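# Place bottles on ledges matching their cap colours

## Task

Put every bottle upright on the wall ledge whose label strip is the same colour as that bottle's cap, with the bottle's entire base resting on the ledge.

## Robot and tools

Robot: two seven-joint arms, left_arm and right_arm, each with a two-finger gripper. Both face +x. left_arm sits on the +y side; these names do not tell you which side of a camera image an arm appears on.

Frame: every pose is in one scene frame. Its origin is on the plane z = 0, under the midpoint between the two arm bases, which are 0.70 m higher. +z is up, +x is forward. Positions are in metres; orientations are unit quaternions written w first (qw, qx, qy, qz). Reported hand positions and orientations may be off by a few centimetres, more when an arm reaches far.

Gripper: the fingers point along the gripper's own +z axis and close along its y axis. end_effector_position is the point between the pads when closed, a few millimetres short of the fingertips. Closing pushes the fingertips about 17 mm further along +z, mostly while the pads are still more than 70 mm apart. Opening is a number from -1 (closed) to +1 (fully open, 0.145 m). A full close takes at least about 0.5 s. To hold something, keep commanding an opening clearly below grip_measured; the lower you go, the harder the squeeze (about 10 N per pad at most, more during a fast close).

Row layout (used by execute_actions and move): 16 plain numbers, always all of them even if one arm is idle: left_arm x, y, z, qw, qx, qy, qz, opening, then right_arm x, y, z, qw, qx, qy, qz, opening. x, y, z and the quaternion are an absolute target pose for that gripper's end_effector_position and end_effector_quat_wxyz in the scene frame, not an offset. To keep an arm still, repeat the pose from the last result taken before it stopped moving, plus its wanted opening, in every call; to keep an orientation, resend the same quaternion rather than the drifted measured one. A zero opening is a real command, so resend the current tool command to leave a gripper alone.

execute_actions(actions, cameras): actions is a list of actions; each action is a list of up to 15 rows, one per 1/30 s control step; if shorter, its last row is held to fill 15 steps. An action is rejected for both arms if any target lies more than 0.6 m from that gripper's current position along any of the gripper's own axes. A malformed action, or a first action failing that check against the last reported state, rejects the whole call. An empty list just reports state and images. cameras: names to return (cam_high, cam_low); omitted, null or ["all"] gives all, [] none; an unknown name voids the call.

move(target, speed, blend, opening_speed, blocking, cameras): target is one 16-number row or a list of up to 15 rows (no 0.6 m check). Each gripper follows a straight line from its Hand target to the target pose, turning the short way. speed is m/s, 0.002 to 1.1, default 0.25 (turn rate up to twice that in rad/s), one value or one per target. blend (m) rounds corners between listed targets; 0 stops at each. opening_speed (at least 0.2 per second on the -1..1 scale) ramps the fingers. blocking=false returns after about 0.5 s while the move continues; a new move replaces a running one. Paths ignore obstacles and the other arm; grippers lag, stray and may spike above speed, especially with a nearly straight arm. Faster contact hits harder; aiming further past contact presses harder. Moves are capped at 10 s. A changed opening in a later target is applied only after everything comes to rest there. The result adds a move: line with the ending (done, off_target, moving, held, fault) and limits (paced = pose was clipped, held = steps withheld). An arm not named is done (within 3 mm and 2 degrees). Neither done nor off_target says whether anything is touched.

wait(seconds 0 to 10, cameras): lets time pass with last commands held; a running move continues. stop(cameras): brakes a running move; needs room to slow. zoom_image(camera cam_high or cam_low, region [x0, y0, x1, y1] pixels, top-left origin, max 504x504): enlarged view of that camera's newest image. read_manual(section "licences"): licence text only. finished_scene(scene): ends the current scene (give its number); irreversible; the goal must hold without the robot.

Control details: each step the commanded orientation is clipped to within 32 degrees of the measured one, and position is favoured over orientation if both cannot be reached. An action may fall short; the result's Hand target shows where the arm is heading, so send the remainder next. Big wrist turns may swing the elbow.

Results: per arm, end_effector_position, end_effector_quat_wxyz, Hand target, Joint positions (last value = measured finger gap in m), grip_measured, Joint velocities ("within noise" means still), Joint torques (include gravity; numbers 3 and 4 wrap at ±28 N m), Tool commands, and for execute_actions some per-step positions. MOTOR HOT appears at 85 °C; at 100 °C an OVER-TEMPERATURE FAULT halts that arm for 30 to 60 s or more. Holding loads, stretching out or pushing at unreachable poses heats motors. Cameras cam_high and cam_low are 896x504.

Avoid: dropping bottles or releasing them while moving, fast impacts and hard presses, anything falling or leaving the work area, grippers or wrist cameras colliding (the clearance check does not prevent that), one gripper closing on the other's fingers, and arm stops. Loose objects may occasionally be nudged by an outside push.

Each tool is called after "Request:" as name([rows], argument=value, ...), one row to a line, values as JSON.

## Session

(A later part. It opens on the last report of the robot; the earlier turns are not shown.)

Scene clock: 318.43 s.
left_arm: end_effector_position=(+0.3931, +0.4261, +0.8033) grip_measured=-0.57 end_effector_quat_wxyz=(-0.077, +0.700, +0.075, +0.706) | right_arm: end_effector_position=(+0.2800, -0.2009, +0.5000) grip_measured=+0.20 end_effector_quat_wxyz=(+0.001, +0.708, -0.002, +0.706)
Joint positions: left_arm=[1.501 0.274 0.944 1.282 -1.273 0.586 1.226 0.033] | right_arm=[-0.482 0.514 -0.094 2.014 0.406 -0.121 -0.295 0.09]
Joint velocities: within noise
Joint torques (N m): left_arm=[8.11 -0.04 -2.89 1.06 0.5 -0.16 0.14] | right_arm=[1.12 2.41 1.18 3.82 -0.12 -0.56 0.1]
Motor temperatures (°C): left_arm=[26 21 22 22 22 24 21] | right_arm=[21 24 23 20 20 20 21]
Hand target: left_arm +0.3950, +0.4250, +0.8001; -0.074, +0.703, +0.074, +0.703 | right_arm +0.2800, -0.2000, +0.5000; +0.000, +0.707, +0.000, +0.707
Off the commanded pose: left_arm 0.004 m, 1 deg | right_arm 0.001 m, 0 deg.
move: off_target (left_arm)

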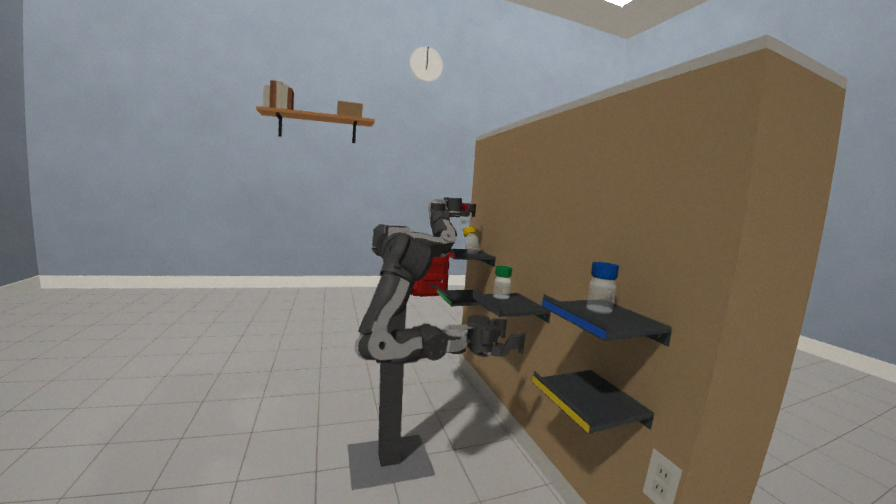

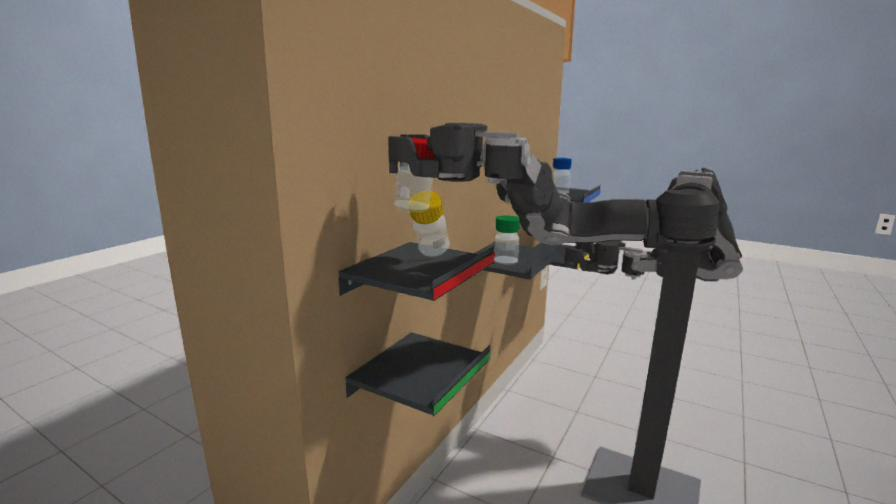

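Request:
move(target=[0.395,0.425,0.85,-0.074,0.703,0.074,0.703,-0.9, 0.28,-0.2,0.5,0,0.7071,0,0.7071,0.2], speed=0.03)

Request:
zoom_image(camera="cam_low", region=[330, 100, 570, 300])

Request:
zoom_image(camera="cam_high", region=[400, 180, 520, 300])

Scene clock: 341.47 s.
left_arm: end_effector_position=(+0.3954, +0.4244, +0.8484) grip_measured=-0.57 end_effector_quat_wxyz=(-0.073, +0.705, +0.073, +0.702) | right_arm: end_effector_position=(+0.2800, -0.2009, +0.5000) grip_measured=+0.20 end_effector_quat_wxyz=(+0.001, +0.708, -0.002, +0.706)
Joint positions: left_arm=[1.692 0.299 0.892 1.135 -1.395 0.631 1.213 0.033] | right_arm=[-0.482 0.514 -0.094 2.014 0.406 -0.121 -0.295 0.09]
Joint velocities: within noise
Joint torques (N m): left_arm=[10.22 -0.44 -3.02 1.03 0.6 -0.23 -0.04] | right_arm=[1.17 2.49 1.17 3.85 -0.13 -0.54 0.09]
Motor temperatures (°C): left_arm=[26 21 23 22 22 24 21] | right_arm=[21 24 22 20 20 20 21]
Hand target: left_arm +0.3950, +0.4250, +0.8499; -0.074, +0.703, +0.074, +0.703 | right_arm +0.2800, -0.2000, +0.5000; +0.000, +0.707, +0.000, +0.707
Off the commanded pose: left_arm 0.002 m, 0 deg | right_arm 0.001 m, 0 deg.
move: done

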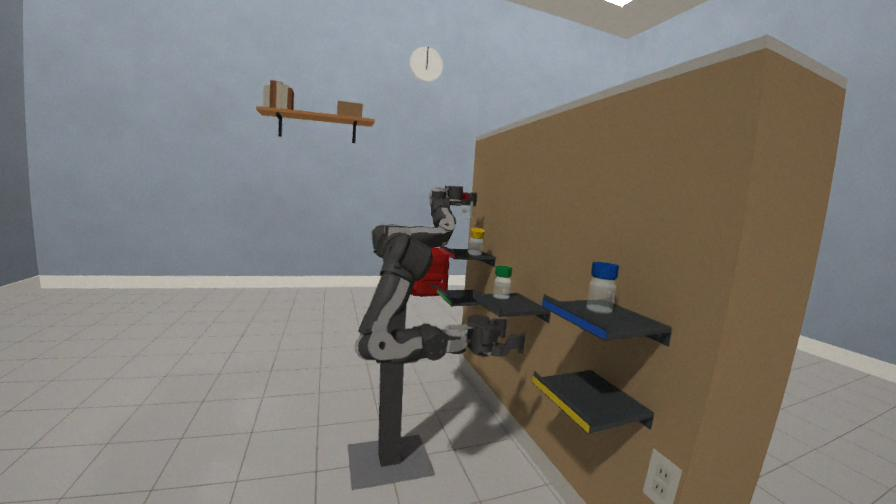

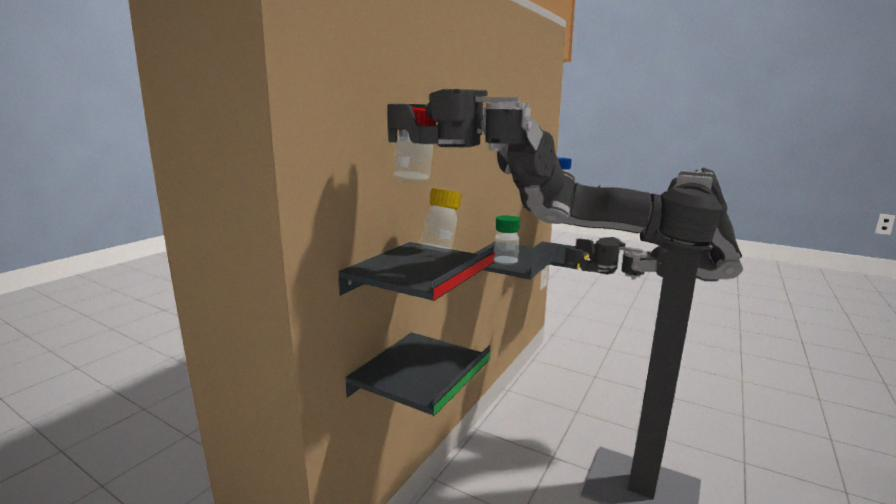

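Scaled by 2.100 from the camera's 896x504 image, which has a finer 1280x720 frame.

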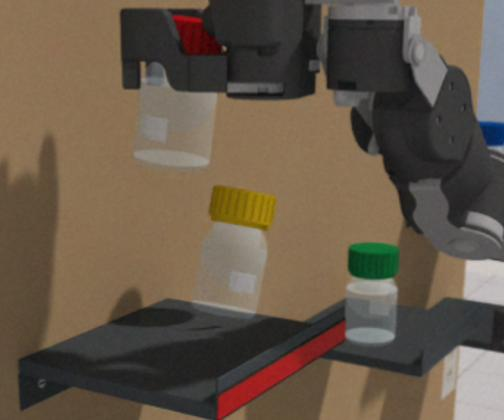

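Scaled by 4.200 from the camera's 896x504 image, which has a finer 1280x720 frame.

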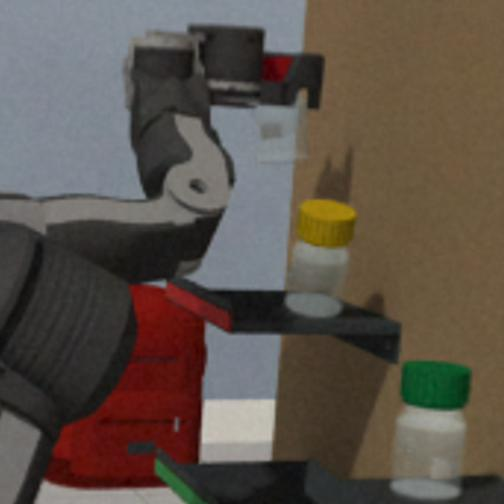

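Request:
wait(seconds=0.5)

Request:
zoom_image(camera="cam_low", region=[330, 100, 570, 300])

Request:
zoom_image(camera="cam_high", region=[430, 210, 510, 290])

Scene clock: 349.90 s.
left_arm: end_effector_position=(+0.3954, +0.4244, +0.8484) grip_measured=-0.57 end_effector_quat_wxyz=(-0.073, +0.705, +0.073, +0.702) | right_arm: end_effector_position=(+0.2800, -0.2009, +0.5000) grip_measured=+0.20 end_effector_quat_wxyz=(+0.001, +0.708, -0.001, +0.706)
Joint positions: left_arm=[1.692 0.299 0.892 1.135 -1.395 0.631 1.213 0.033] | right_arm=[-0.482 0.514 -0.094 2.014 0.405 -0.121 -0.295 0.09]
Joint velocities: within noise
Joint torques (N m): left_arm=[10.25 -0.41 -3.02 1.05 0.61 -0.23 -0.04] | right_arm=[1.17 2.49 1.1 3.79 -0.11 -0.54 0.09]
Motor temperatures (°C): left_arm=[27 21 23 22 22 24 21] | right_arm=[21 24 22 20 20 20 21]
Hand target: left_arm +0.3950, +0.4250, +0.8500; -0.074, +0.703, +0.074, +0.703 | right_arm +0.2800, -0.2000, +0.5000; +0.000, +0.707, +0.000, +0.707
Tool commands: left_gripper/opening=-0.9 right_gripper/opening=+0.2
Off the commanded pose: left_arm 0.002 m, 0 deg | right_arm 0.001 m, 0 deg.
wait: 0.50 s; at rest from the start

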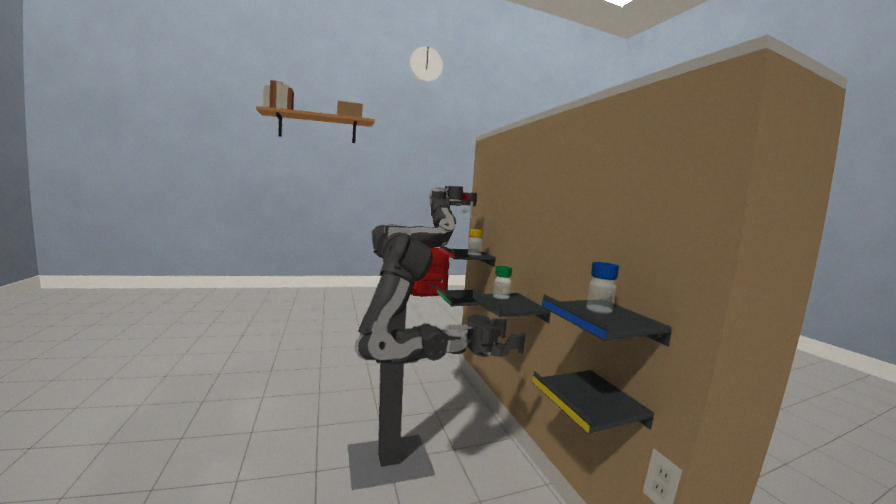

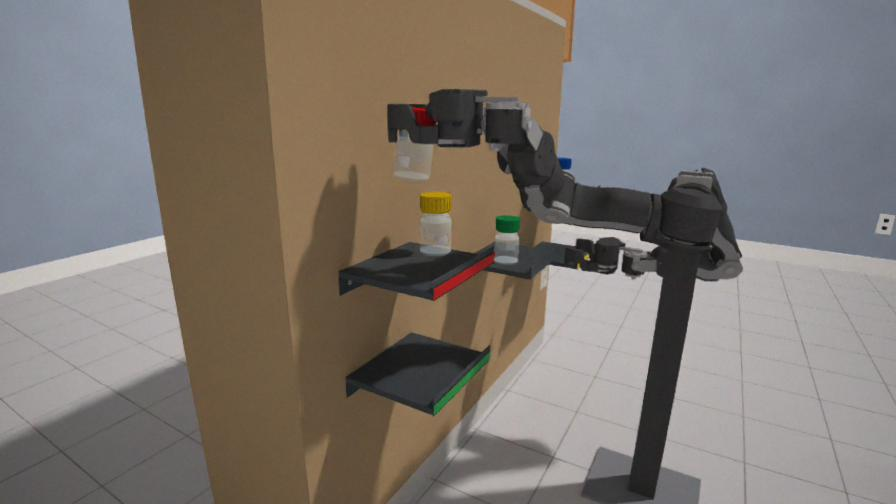

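Scaled by 2.100 from the camera's 896x504 image, which has a finer 1280x720 frame.

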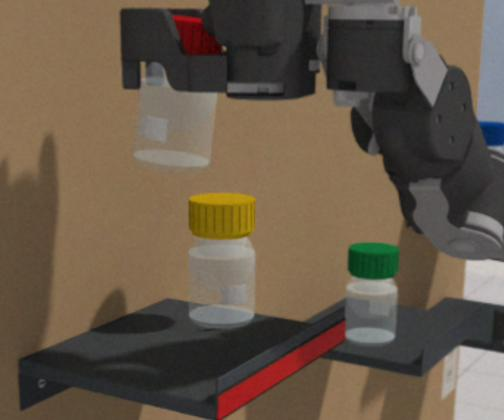

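Scaled by 6.300 from the camera's 896x504 image, which has a finer 1280x720 frame.

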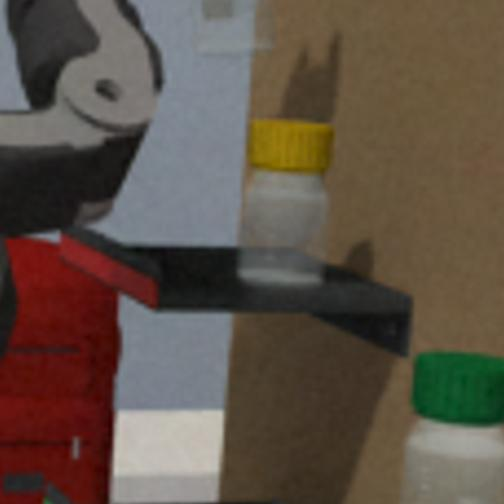

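Request:
move([
  [0.405,0.45,0.84,-0.074,0.703,0.074,0.703,-0.9, 0.28,-0.2,0.5,0,0.7071,0,0.7071,0.2],
  [0.405,0.45,0.73,-0.074,0.703,0.074,0.703,-0.9, 0.28,-0.2,0.5,0,0.7071,0,0.7071,0.2],
], speed=[0.08,0.08])

Request:
zoom_image(camera="cam_low", region=[330, 120, 530, 300])

Request:
zoom_image(camera="cam_high", region=[430, 190, 530, 290])

Scene clock: 361.97 s.
left_arm: end_effector_position=(+0.4052, +0.4509, +0.7283) grip_measured=-0.57 end_effector_quat_wxyz=(-0.075, +0.706, +0.076, +0.700) | right_arm: end_effector_position=(+0.2800, -0.2009, +0.5000) grip_measured=+0.20 end_effector_quat_wxyz=(+0.001, +0.708, -0.001, +0.706)
Joint positions: left_arm=[1.387 0.288 1.173 1.19 -1.232 0.344 1.171 0.033] | right_arm=[-0.482 0.514 -0.094 2.014 0.405 -0.121 -0.295 0.09]
Joint velocities: within noise
Joint torques (N m): left_arm=[9.9 0.96 -3.06 2.63 0.79 -0.37 0.2] | right_arm=[1.15 2.47 1.13 3.85 -0.11 -0.56 0.1]
Motor temperatures (°C): left_arm=[28 21 23 22 22 24 21] | right_arm=[21 24 22 21 20 21 21]
Hand target: left_arm +0.4049, +0.4501, +0.7300; -0.074, +0.703, +0.074, +0.703 | right_arm +0.2800, -0.2000, +0.5000; +0.000, +0.707, +0.000, +0.707
Off the commanded pose: left_arm 0.002 m, 1 deg | right_arm 0.001 m, 0 deg.
move: done

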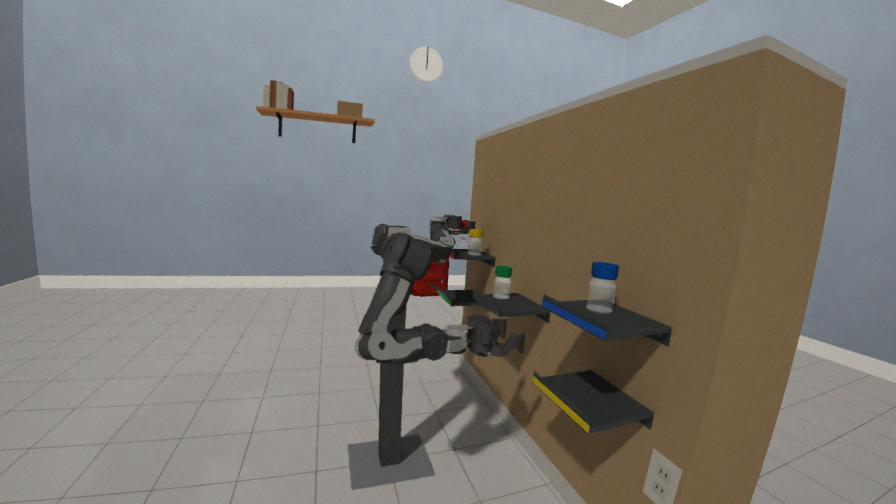

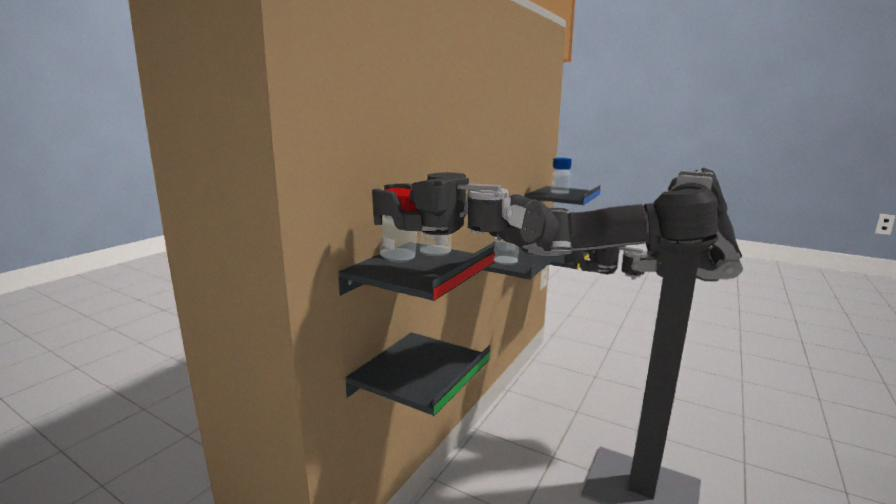

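Scaled by 2.520 from the camera's 896x504 image, which has a finer 1280x720 frame.

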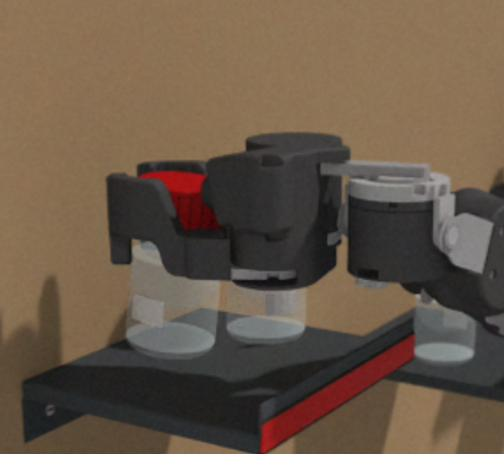

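Scaled by 5.040 from the camera's 896x504 image, which has a finer 1280x720 frame.

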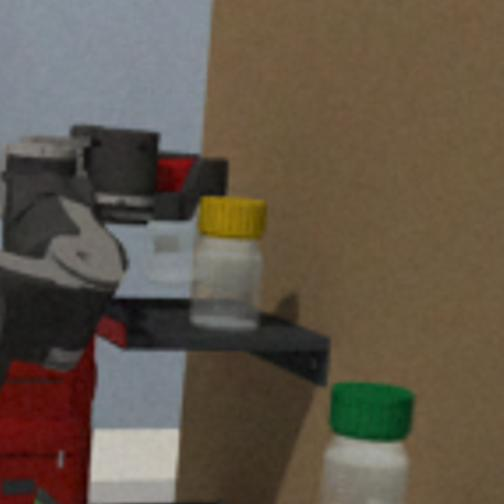

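Request:
move(target=[0.405,0.45,0.708,-0.074,0.703,0.074,0.703,-0.9, 0.28,-0.2,0.5,0,0.7071,0,0.7071,0.2], speed=0.04)

Request:
zoom_image(camera="cam_low", region=[330, 120, 530, 300])

Scene clock: 369.27 s.
left_arm: end_effector_position=(+0.4052, +0.4503, +0.7094) grip_measured=-0.57 end_effector_quat_wxyz=(-0.074, +0.704, +0.074, +0.702) | right_arm: end_effector_position=(+0.2800, -0.2009, +0.5000) grip_measured=+0.20 end_effector_quat_wxyz=(+0.001, +0.708, -0.001, +0.706)
Joint positions: left_arm=[1.341 0.273 1.222 1.201 -1.204 0.29 1.171 0.033] | right_arm=[-0.482 0.514 -0.094 2.014 0.405 -0.121 -0.295 0.09]
Joint velocities: within noise
Joint torques (N m): left_arm=[8.58 1.09 -2.67 2.67 0.73 -0.35 0.11] | right_arm=[1.25 2.52 1.21 3.82 -0.12 -0.53 0.1]
Motor temperatures (°C): left_arm=[28 21 23 22 22 24 21] | right_arm=[21 24 22 21 20 21 21]
Hand target: left_arm +0.4050, +0.4500, +0.7080; -0.074, +0.703, +0.074, +0.703 | right_arm +0.2800, -0.2000, +0.5000; +0.000, +0.707, +0.000, +0.707
Off the commanded pose: left_arm 0.001 m, 0 deg | right_arm 0.001 m, 0 deg.
move: done

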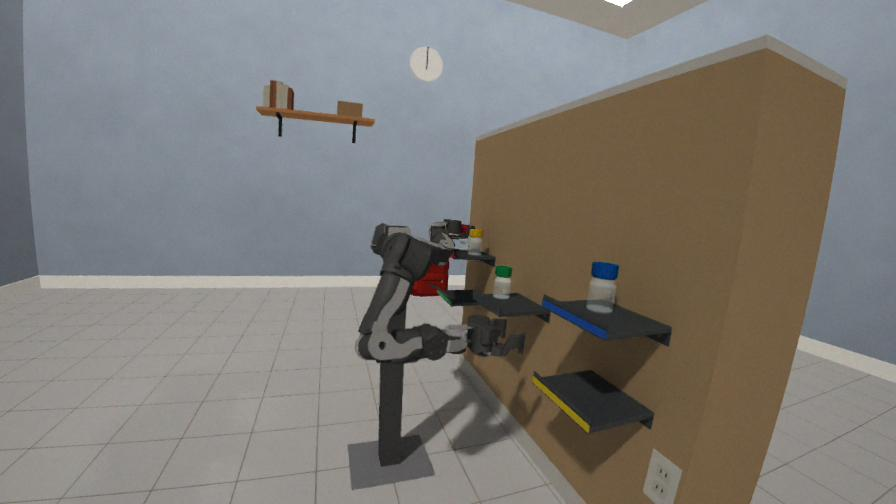

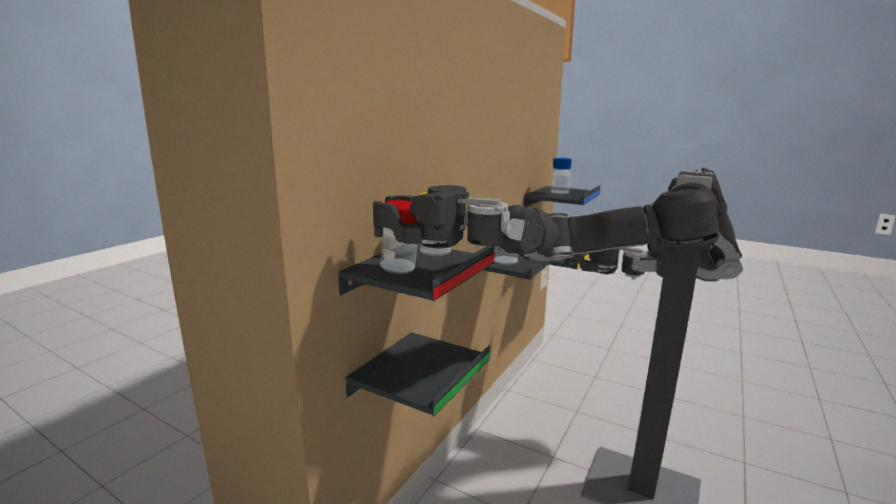

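Scaled by 2.520 from the camera's 896x504 image, which has a finer 1280x720 frame.

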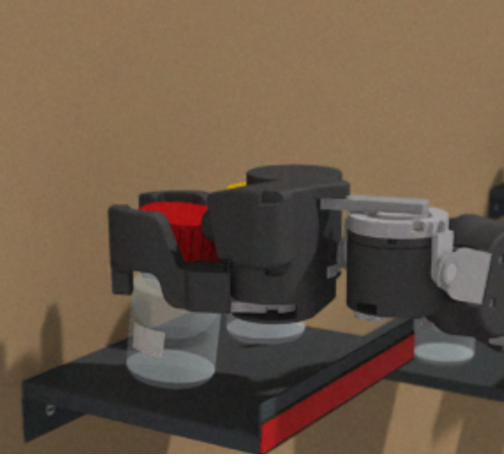

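Request:
move(target=[0.405,0.45,0.701,-0.074,0.703,0.074,0.703,-0.9, 0.28,-0.2,0.5,0,0.7071,0,0.7071,0.2], speed=0.03)

Request:
zoom_image(camera="cam_low", region=[330, 120, 530, 300])

Scene clock: 374.73 s.
left_arm: end_effector_position=(+0.4039, +0.4498, +0.7097) grip_measured=-0.57 end_effector_quat_wxyz=(-0.074, +0.693, +0.071, +0.713) | right_arm: end_effector_position=(+0.2800, -0.2009, +0.5000) grip_measured=+0.20 end_effector_quat_wxyz=(+0.001, +0.708, -0.001, +0.706)
Joint positions: left_arm=[1.322 0.272 1.226 1.209 -1.16 0.273 1.17 0.032] | right_arm=[-0.482 0.514 -0.094 2.014 0.405 -0.121 -0.295 0.09]
Joint velocities: within noise
Joint torques (N m): left_arm=[6.37 1.12 -3 1.61 0.2 -0.01 -0.04] | right_arm=[1.25 2.55 1.18 3.82 -0.12 -0.56 0.08]
Motor temperatures (°C): left_arm=[28 21 23 22 22 24 21] | right_arm=[21 23 22 21 20 21 21]
Hand target: left_arm +0.4049, +0.4499, +0.7010; -0.074, +0.703, +0.074, +0.703 | right_arm +0.2800, -0.2000, +0.5000; +0.000, +0.707, +0.000, +0.707
Off the commanded pose: left_arm 0.009 m, 2 deg | right_arm 0.001 m, 0 deg.
move: off_target (left_arm)

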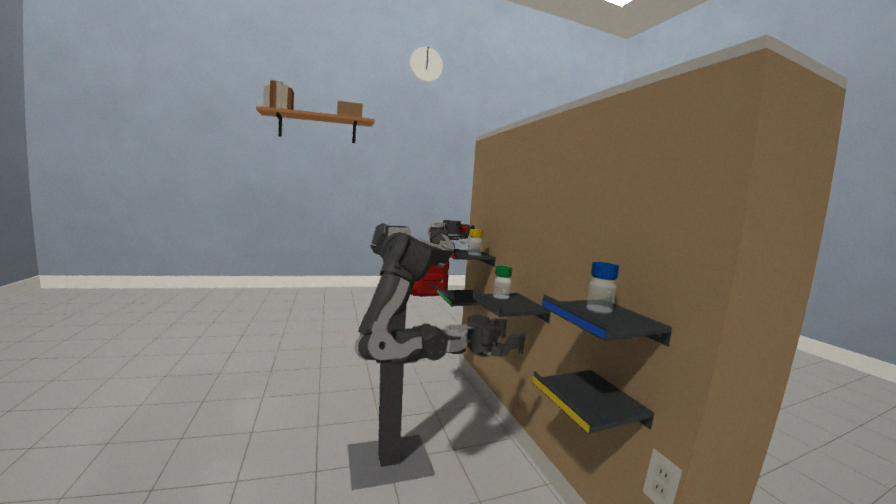

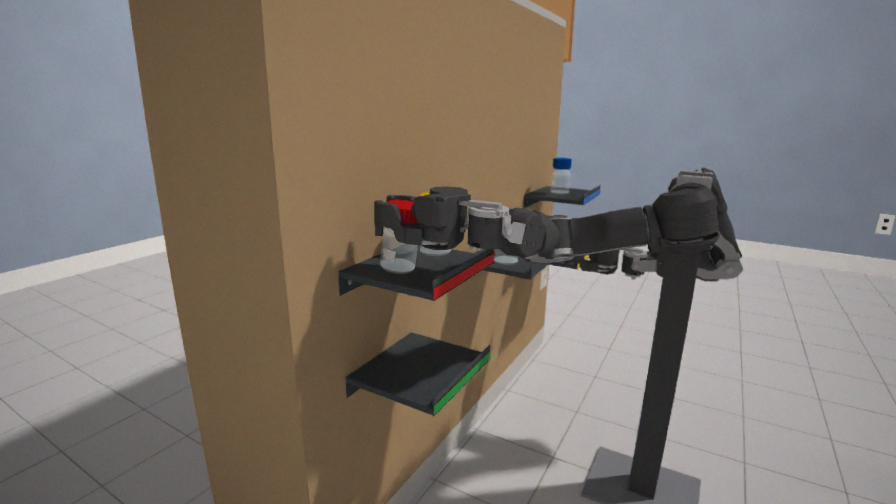

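Scaled by 2.520 from the camera's 896x504 image, which has a finer 1280x720 frame.

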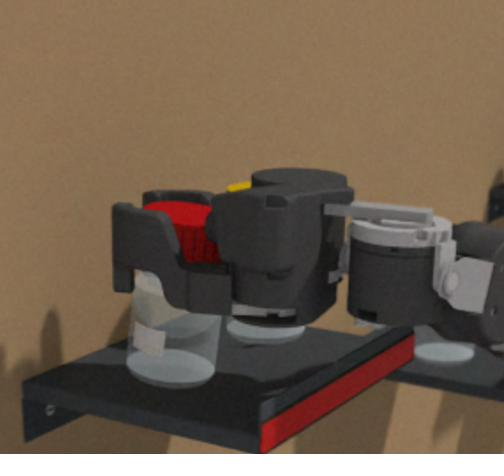

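Request:
move([
  [0.405,0.45,0.7075,-0.074,0.703,0.074,0.703,-0.7, 0.28,-0.2,0.5,0,0.7071,0,0.7071,0.2],
  [0.405,0.45,0.7075,-0.074,0.703,0.074,0.703,0.08, 0.28,-0.2,0.5,0,0.7071,0,0.7071,0.2],
  [0.29,0.426,0.715,-0.074,0.703,0.074,0.703,0.08, 0.28,-0.2,0.5,0,0.7071,0,0.7071,0.2],
  [0.29,0.25,0.69,0,0.7071,0,0.7071,0.1, 0.28,-0.2,0.5,0,0.7071,0,0.7071,0.2],
], speed=[0.03,0.1,0.15,0.2], opening_speed=0.6)

Request:
zoom_image(camera="cam_low", region=[330, 120, 580, 320])

Scene clock: 395.40 s.
left_arm: end_effector_position=(+0.2902, +0.2511, +0.6902) grip_measured=+0.10 end_effector_quat_wxyz=(-0.014, +0.692, -0.044, +0.721) | right_arm: end_effector_position=(+0.2800, -0.2009, +0.5000) grip_measured=+0.20 end_effector_quat_wxyz=(+0.001, +0.708, -0.001, +0.706)
Joint positions: left_arm=[0.617 -0.162 0.882 2.365 -0.896 0.782 1.559 0.083] | right_arm=[-0.482 0.514 -0.094 2.014 0.405 -0.121 -0.295 0.09]
Joint velocities: within noise
Joint torques (N m): left_arm=[5.26 0.88 -1.92 2.56 0.48 0.09 0.09] | right_arm=[1.15 2.47 1.1 3.71 -0.1 -0.52 0.09]
Motor temperatures (°C): left_arm=[27 21 23 22 22 24 21] | right_arm=[21 23 22 21 20 21 21]
Hand target: left_arm +0.2901, +0.2504, +0.6898; -0.012, +0.692, -0.044, +0.721 | right_arm +0.2800, -0.2000, +0.5000; +0.000, +0.707, +0.000, +0.707
Off the commanded pose: left_arm 0.001 m, 6 deg | right_arm 0.001 m, 0 deg.
joint sent to its limit (left arm) — joint 2 (shoulder roll), lower limit; joint 6 (wrist pitch), upper limit; joint 7 (wrist yaw), upper limit. The joint targets are off in orientation, not in position.
move: off_target (left_arm); target 4's new opening was sent with left_arm's hand 0.001 m and 6 deg from that target

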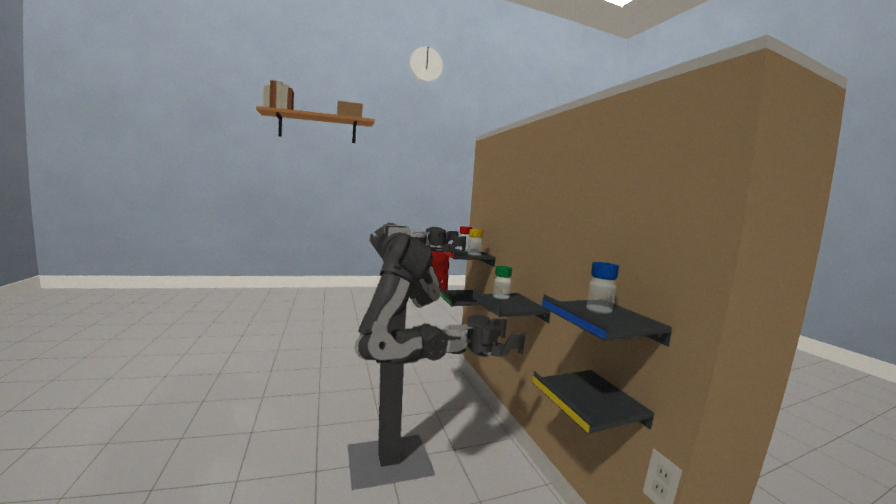

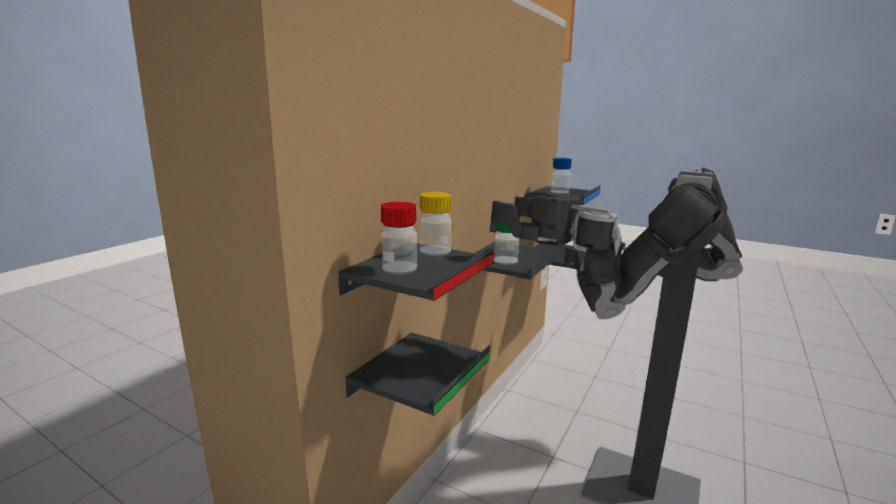

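Scaled by 2.016 from the camera's 896x504 image, which has a finer 1280x720 frame.

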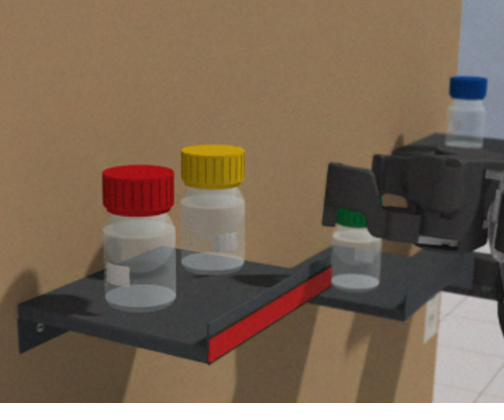

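Request:
move([
  [0.28,0.19,0.55,0,0.7071,0,0.7071,0.35, 0.28,-0.2,0.5,0,0.7071,0,0.7071,0.2],
  [0.275,0.10,0.50,0.074,0.703,-0.074,0.703,0.35, 0.28,-0.2,0.5,0,0.7071,0,0.7071,0.2],
  [0.275,0.06,0.592,0.044,0.7058,-0.044,0.7058,0.35, 0.28,-0.2,0.5,0,0.7071,0,0.7071,0.2],
], speed=0.2, blend=[0.03,0.02,0])

Request:
zoom_image(camera="cam_low", region=[440, 180, 640, 320])

Scene clock: 413.27 s.
left_arm: end_effector_position=(+0.2748, +0.0590, +0.5935) grip_measured=+0.35 end_effector_quat_wxyz=(+0.047, +0.704, -0.045, +0.708) | right_arm: end_effector_position=(+0.2800, -0.2009, +0.5000) grip_measured=+0.20 end_effector_quat_wxyz=(+0.001, +0.708, -0.001, +0.706)
Joint positions: left_arm=[-0.355 -0.165 -0.416 2.34 -0.319 0.472 -0.066 0.101] | right_arm=[-0.482 0.514 -0.094 2.014 0.405 -0.121 -0.295 0.09]
Joint velocities: within noise
Joint torques (N m): left_arm=[1.67 -1.54 -1.16 4.46 0.06 -0.53 -0.05] | right_arm=[1.23 2.49 1.14 3.86 -0.16 -0.54 0.08]
Motor temperatures (°C): left_arm=[25 21 23 22 22 24 21] | right_arm=[21 23 22 21 20 21 21]
Hand target: left_arm +0.2750, +0.0600, +0.5919; +0.044, +0.706, -0.044, +0.706 | right_arm +0.2800, -0.2000, +0.5000; +0.000, +0.707, +0.000, +0.707
Off the commanded pose: left_arm 0.002 m, 1 deg | right_arm 0.001 m, 0 deg.
joint read past its limit (left arm) — joint 2 (shoulder roll), lower limit.
joint sent to its limit (left arm) — joint 2 (shoulder roll), lower limit. The joint targets still meet the commanded pose.
move: done

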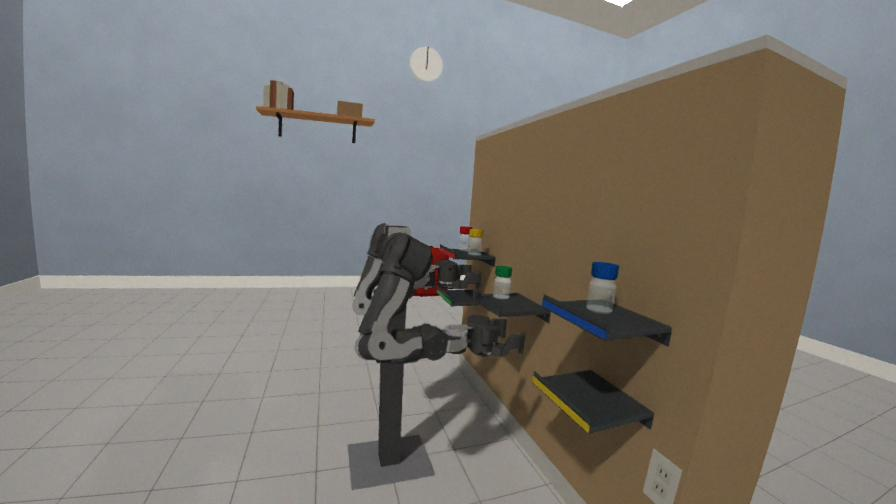

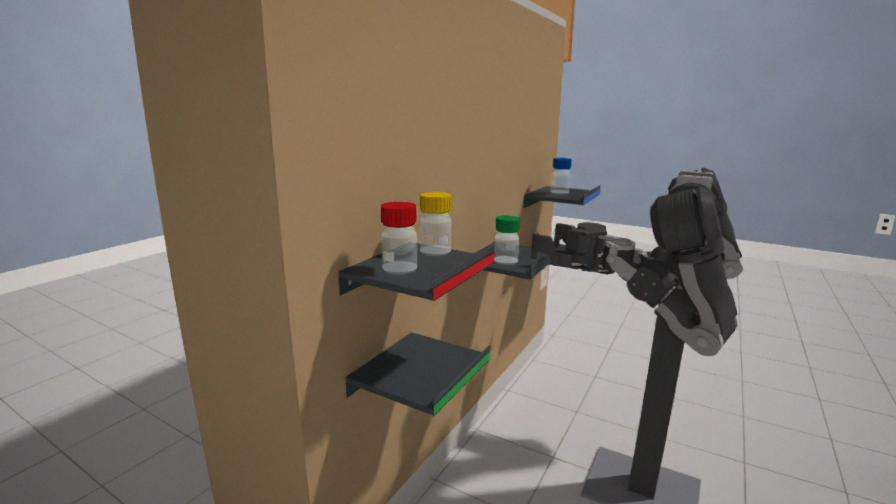

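Scaled by 2.520 from the camera's 896x504 image, which has a finer 1280x720 frame.

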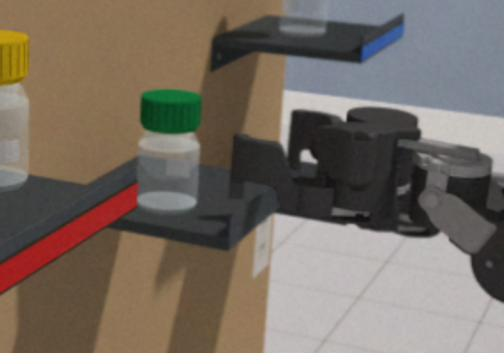

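Request:
move(target=[0.366,0.044,0.592,0.044,0.7058,-0.044,0.7058,0.35, 0.28,-0.2,0.5,0,0.7071,0,0.7071,0.2], speed=0.13)

Request:
zoom_image(camera="cam_low", region=[470, 190, 570, 290])

Request:
zoom_image(camera="cam_high", region=[450, 240, 550, 340])

Scene clock: 423.53 s.
left_arm: end_effector_position=(+0.3658, +0.0430, +0.5949) grip_measured=+0.35 end_effector_quat_wxyz=(+0.046, +0.703, -0.046, +0.708) | right_arm: end_effector_position=(+0.2800, -0.2009, +0.5000) grip_measured=+0.20 end_effector_quat_wxyz=(+0.001, +0.708, -0.001, +0.706)
Joint positions: left_arm=[0.126 -0.165 -0.341 1.948 -0.133 0.541 -0.162 0.101] | right_arm=[-0.482 0.514 -0.094 2.014 0.405 -0.121 -0.295 0.09]
Joint velocities: within noise
Joint torques (N m): left_arm=[4.58 -1.99 -0.69 4.04 0.1 -0.7 -0.05] | right_arm=[1.17 2.49 1.21 3.92 -0.12 -0.52 0.08]
Motor temperatures (°C): left_arm=[25 21 23 23 22 24 21] | right_arm=[21 23 22 21 20 21 21]
Hand target: left_arm +0.3660, +0.0440, +0.5920; +0.044, +0.706, -0.044, +0.706 | right_arm +0.2800, -0.2000, +0.5000; +0.000, +0.707, +0.000, +0.707
Off the commanded pose: left_arm 0.003 m, 0 deg | right_arm 0.001 m, 0 deg.
joint read past its limit (left arm) — joint 2 (shoulder roll), lower limit.
joint sent to its limit (left arm) — joint 2 (shoulder roll), lower limit. The joint targets still meet the commanded pose.
move: done

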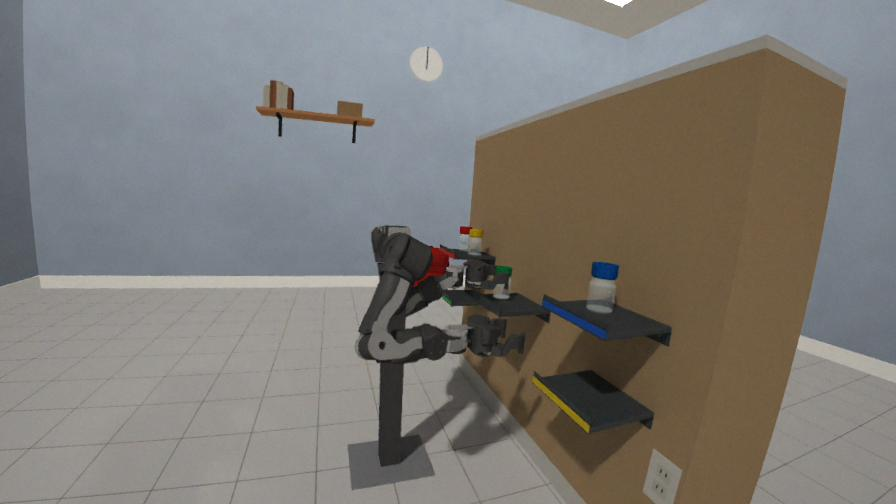

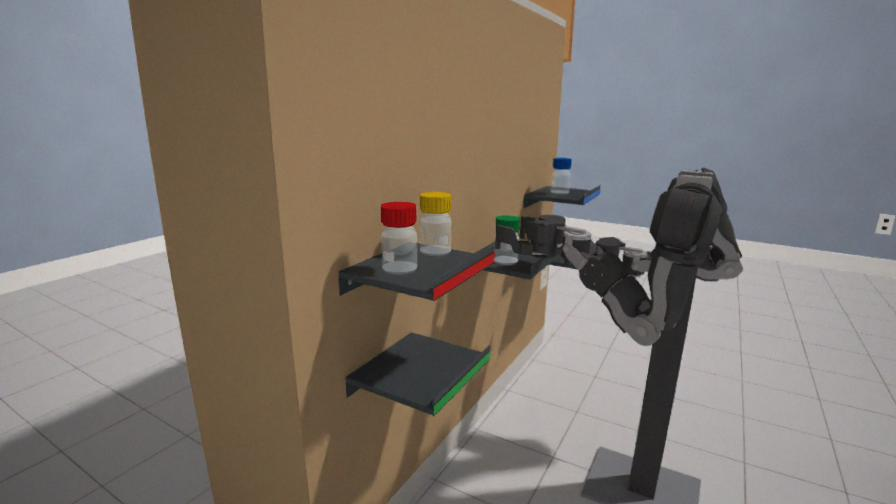

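Scaled by 5.040 from the camera's 896x504 image, which has a finer 1280x720 frame.

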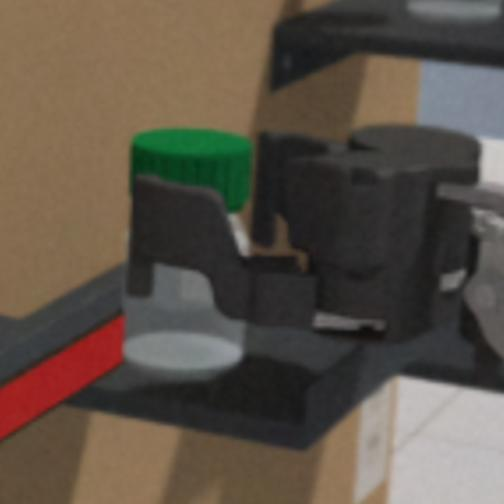

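Scaled by 5.040 from the camera's 896x504 image, which has a finer 1280x720 frame.

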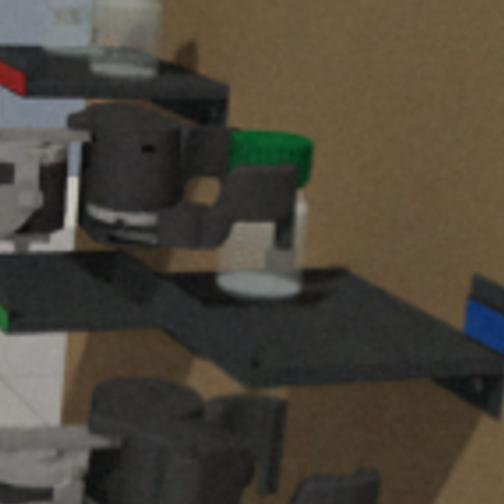

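Request:
move([
  [0.373,0.043,0.590,0.044,0.7058,-0.044,0.7058,0.35, 0.28,-0.2,0.5,0,0.7071,0,0.7071,0.2],
  [0.373,0.043,0.590,0.044,0.7058,-0.044,0.7058,-0.8, 0.28,-0.2,0.5,0,0.7071,0,0.7071,0.2],
], speed=0.13, opening_speed=0.8)

Request:
zoom_image(camera="cam_low", region=[470, 190, 570, 290])

Scene clock: 437.13 s.
left_arm: end_effector_position=(+0.3721, +0.0424, +0.5920) grip_measured=-0.24 end_effector_quat_wxyz=(+0.046, +0.704, -0.045, +0.707) | right_arm: end_effector_position=(+0.2800, -0.2009, +0.5000) grip_measured=+0.20 end_effector_quat_wxyz=(+0.001, +0.708, -0.001, +0.706)
Joint positions: left_arm=[0.147 -0.165 -0.334 1.911 -0.122 0.525 -0.167 0.058] | right_arm=[-0.482 0.514 -0.094 2.014 0.405 -0.121 -0.295 0.09]
Joint velocities: within noise
Joint torques (N m): left_arm=[5.89 -1.99 -0.66 3.62 0.11 -0.68 0.01] | right_arm=[1.12 2.39 1.11 3.73 -0.11 -0.55 0.09]
Motor temperatures (°C): left_arm=[25 21 22 23 22 25 21] | right_arm=[21 23 22 21 20 21 21]
Hand target: left_arm +0.3730, +0.0429, +0.5899; +0.044, +0.706, -0.044, +0.706 | right_arm +0.2800, -0.2000, +0.5000; +0.000, +0.707, +0.000, +0.707
Off the commanded pose: left_arm 0.002 m, 0 deg | right_arm 0.001 m, 0 deg.
joint read past its limit (left arm) — joint 2 (shoulder roll), lower limit.
joint sent to its limit (left arm) — joint 2 (shoulder roll), lower limit. The joint targets still meet the commanded pose.
move: done

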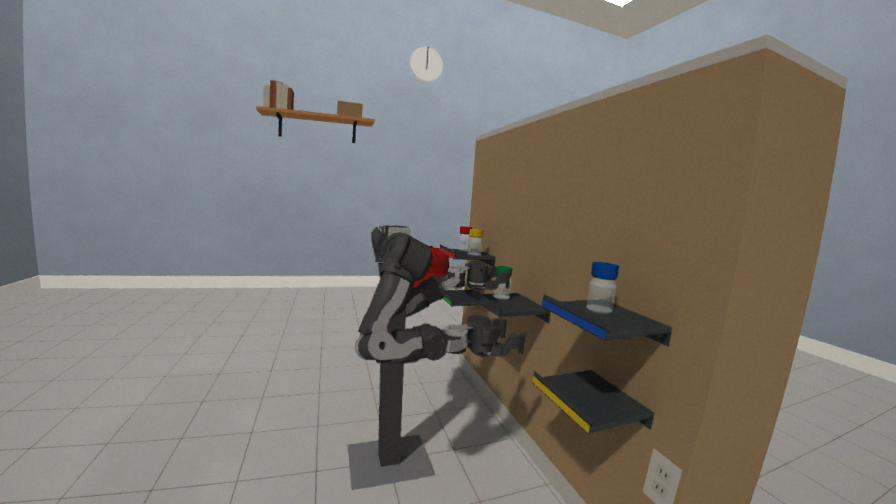

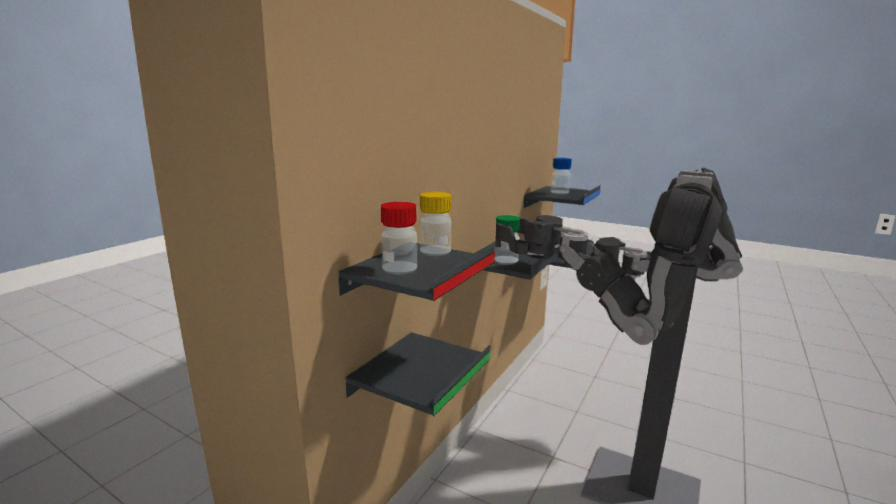

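Scaled by 5.040 from the camera's 896x504 image, which has a finer 1280x720 frame.

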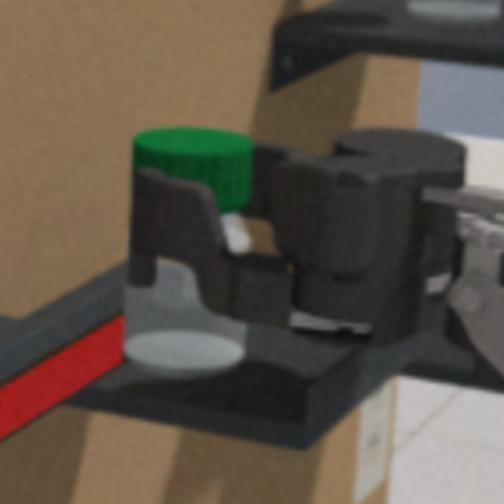

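Request:
move([
  [0.373,0.043,0.65,0.044,0.7058,-0.044,0.7058,-0.8, 0.28,-0.2,0.5,0,0.7071,0,0.7071,0.2],
  [0.30,0.06,0.65,0.044,0.7058,-0.044,0.7058,-0.8, 0.28,-0.2,0.5,0,0.7071,0,0.7071,0.2],
  [0.28,0.20,0.60,0,0.7071,0,0.7071,-0.8, 0.28,-0.2,0.5,0,0.7071,0,0.7071,0.2],
  [0.265,0.33,0.557,-0.074,0.703,0.074,0.703,-0.8, 0.28,-0.2,0.5,0,0.7071,0,0.7071,0.2],
], speed=0.16, blend=[0.003,0.02,0.03,0])

Request:
zoom_image(camera="cam_low", region=[380, 200, 600, 400])

Scene clock: 453.93 s.
left_arm: end_effector_position=(+0.2641, +0.3311, +0.5549) grip_measured=-0.24 end_effector_quat_wxyz=(-0.076, +0.707, +0.077, +0.699) | right_arm: end_effector_position=(+0.2800, -0.2009, +0.5000) grip_measured=+0.20 end_effector_quat_wxyz=(+0.001, +0.708, -0.001, +0.706)
Joint positions: left_arm=[-0.308 0.132 0.733 2.056 0.312 0.332 0.372 0.058] | right_arm=[-0.482 0.514 -0.094 2.014 0.405 -0.121 -0.295 0.09]
Joint velocities: within noise
Joint torques (N m): left_arm=[2.57 3.42 0.32 4.92 0.44 -0.9 0.24] | right_arm=[1.28 2.49 1.06 3.73 -0.12 -0.55 0.09]
Motor temperatures (°C): left_arm=[25 21 22 23 22 25 21] | right_arm=[21 23 22 21 20 21 21]
Hand target: left_arm +0.2650, +0.3300, +0.5571; -0.074, +0.703, +0.074, +0.703 | right_arm +0.2800, -0.2000, +0.5000; +0.000, +0.707, +0.000, +0.707
Off the commanded pose: left_arm 0.003 m, 1 deg | right_arm 0.001 m, 0 deg.
move: done

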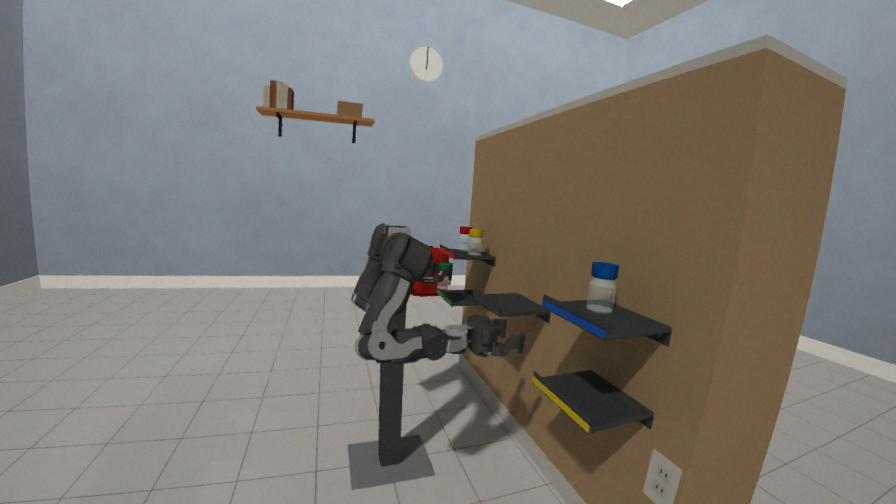

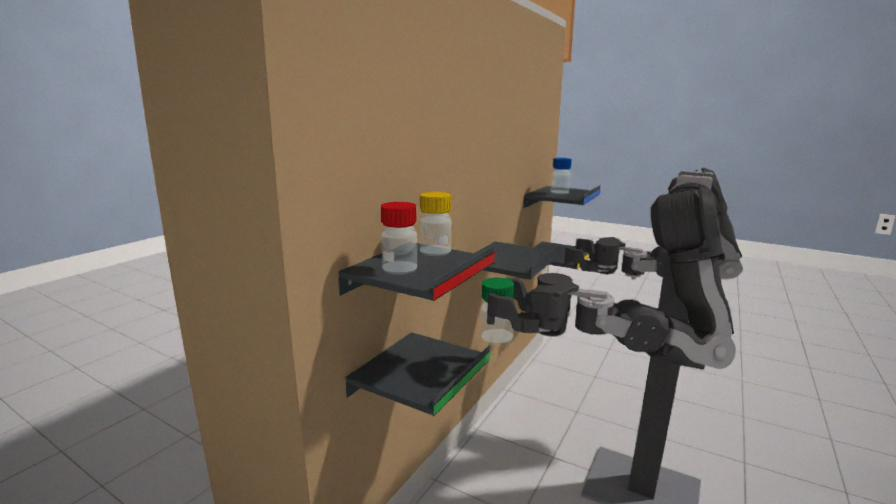

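Scaled by 2.291 from the camera's 896x504 image, which has a finer 1280x720 frame.

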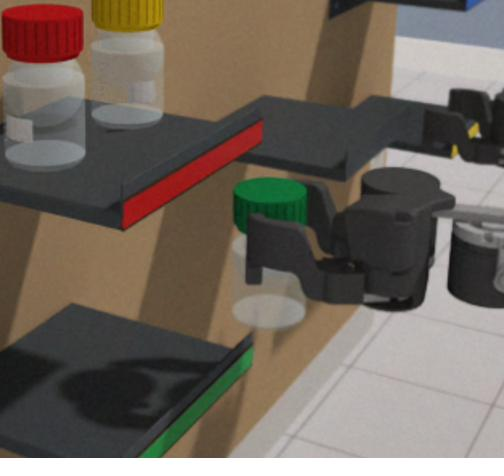

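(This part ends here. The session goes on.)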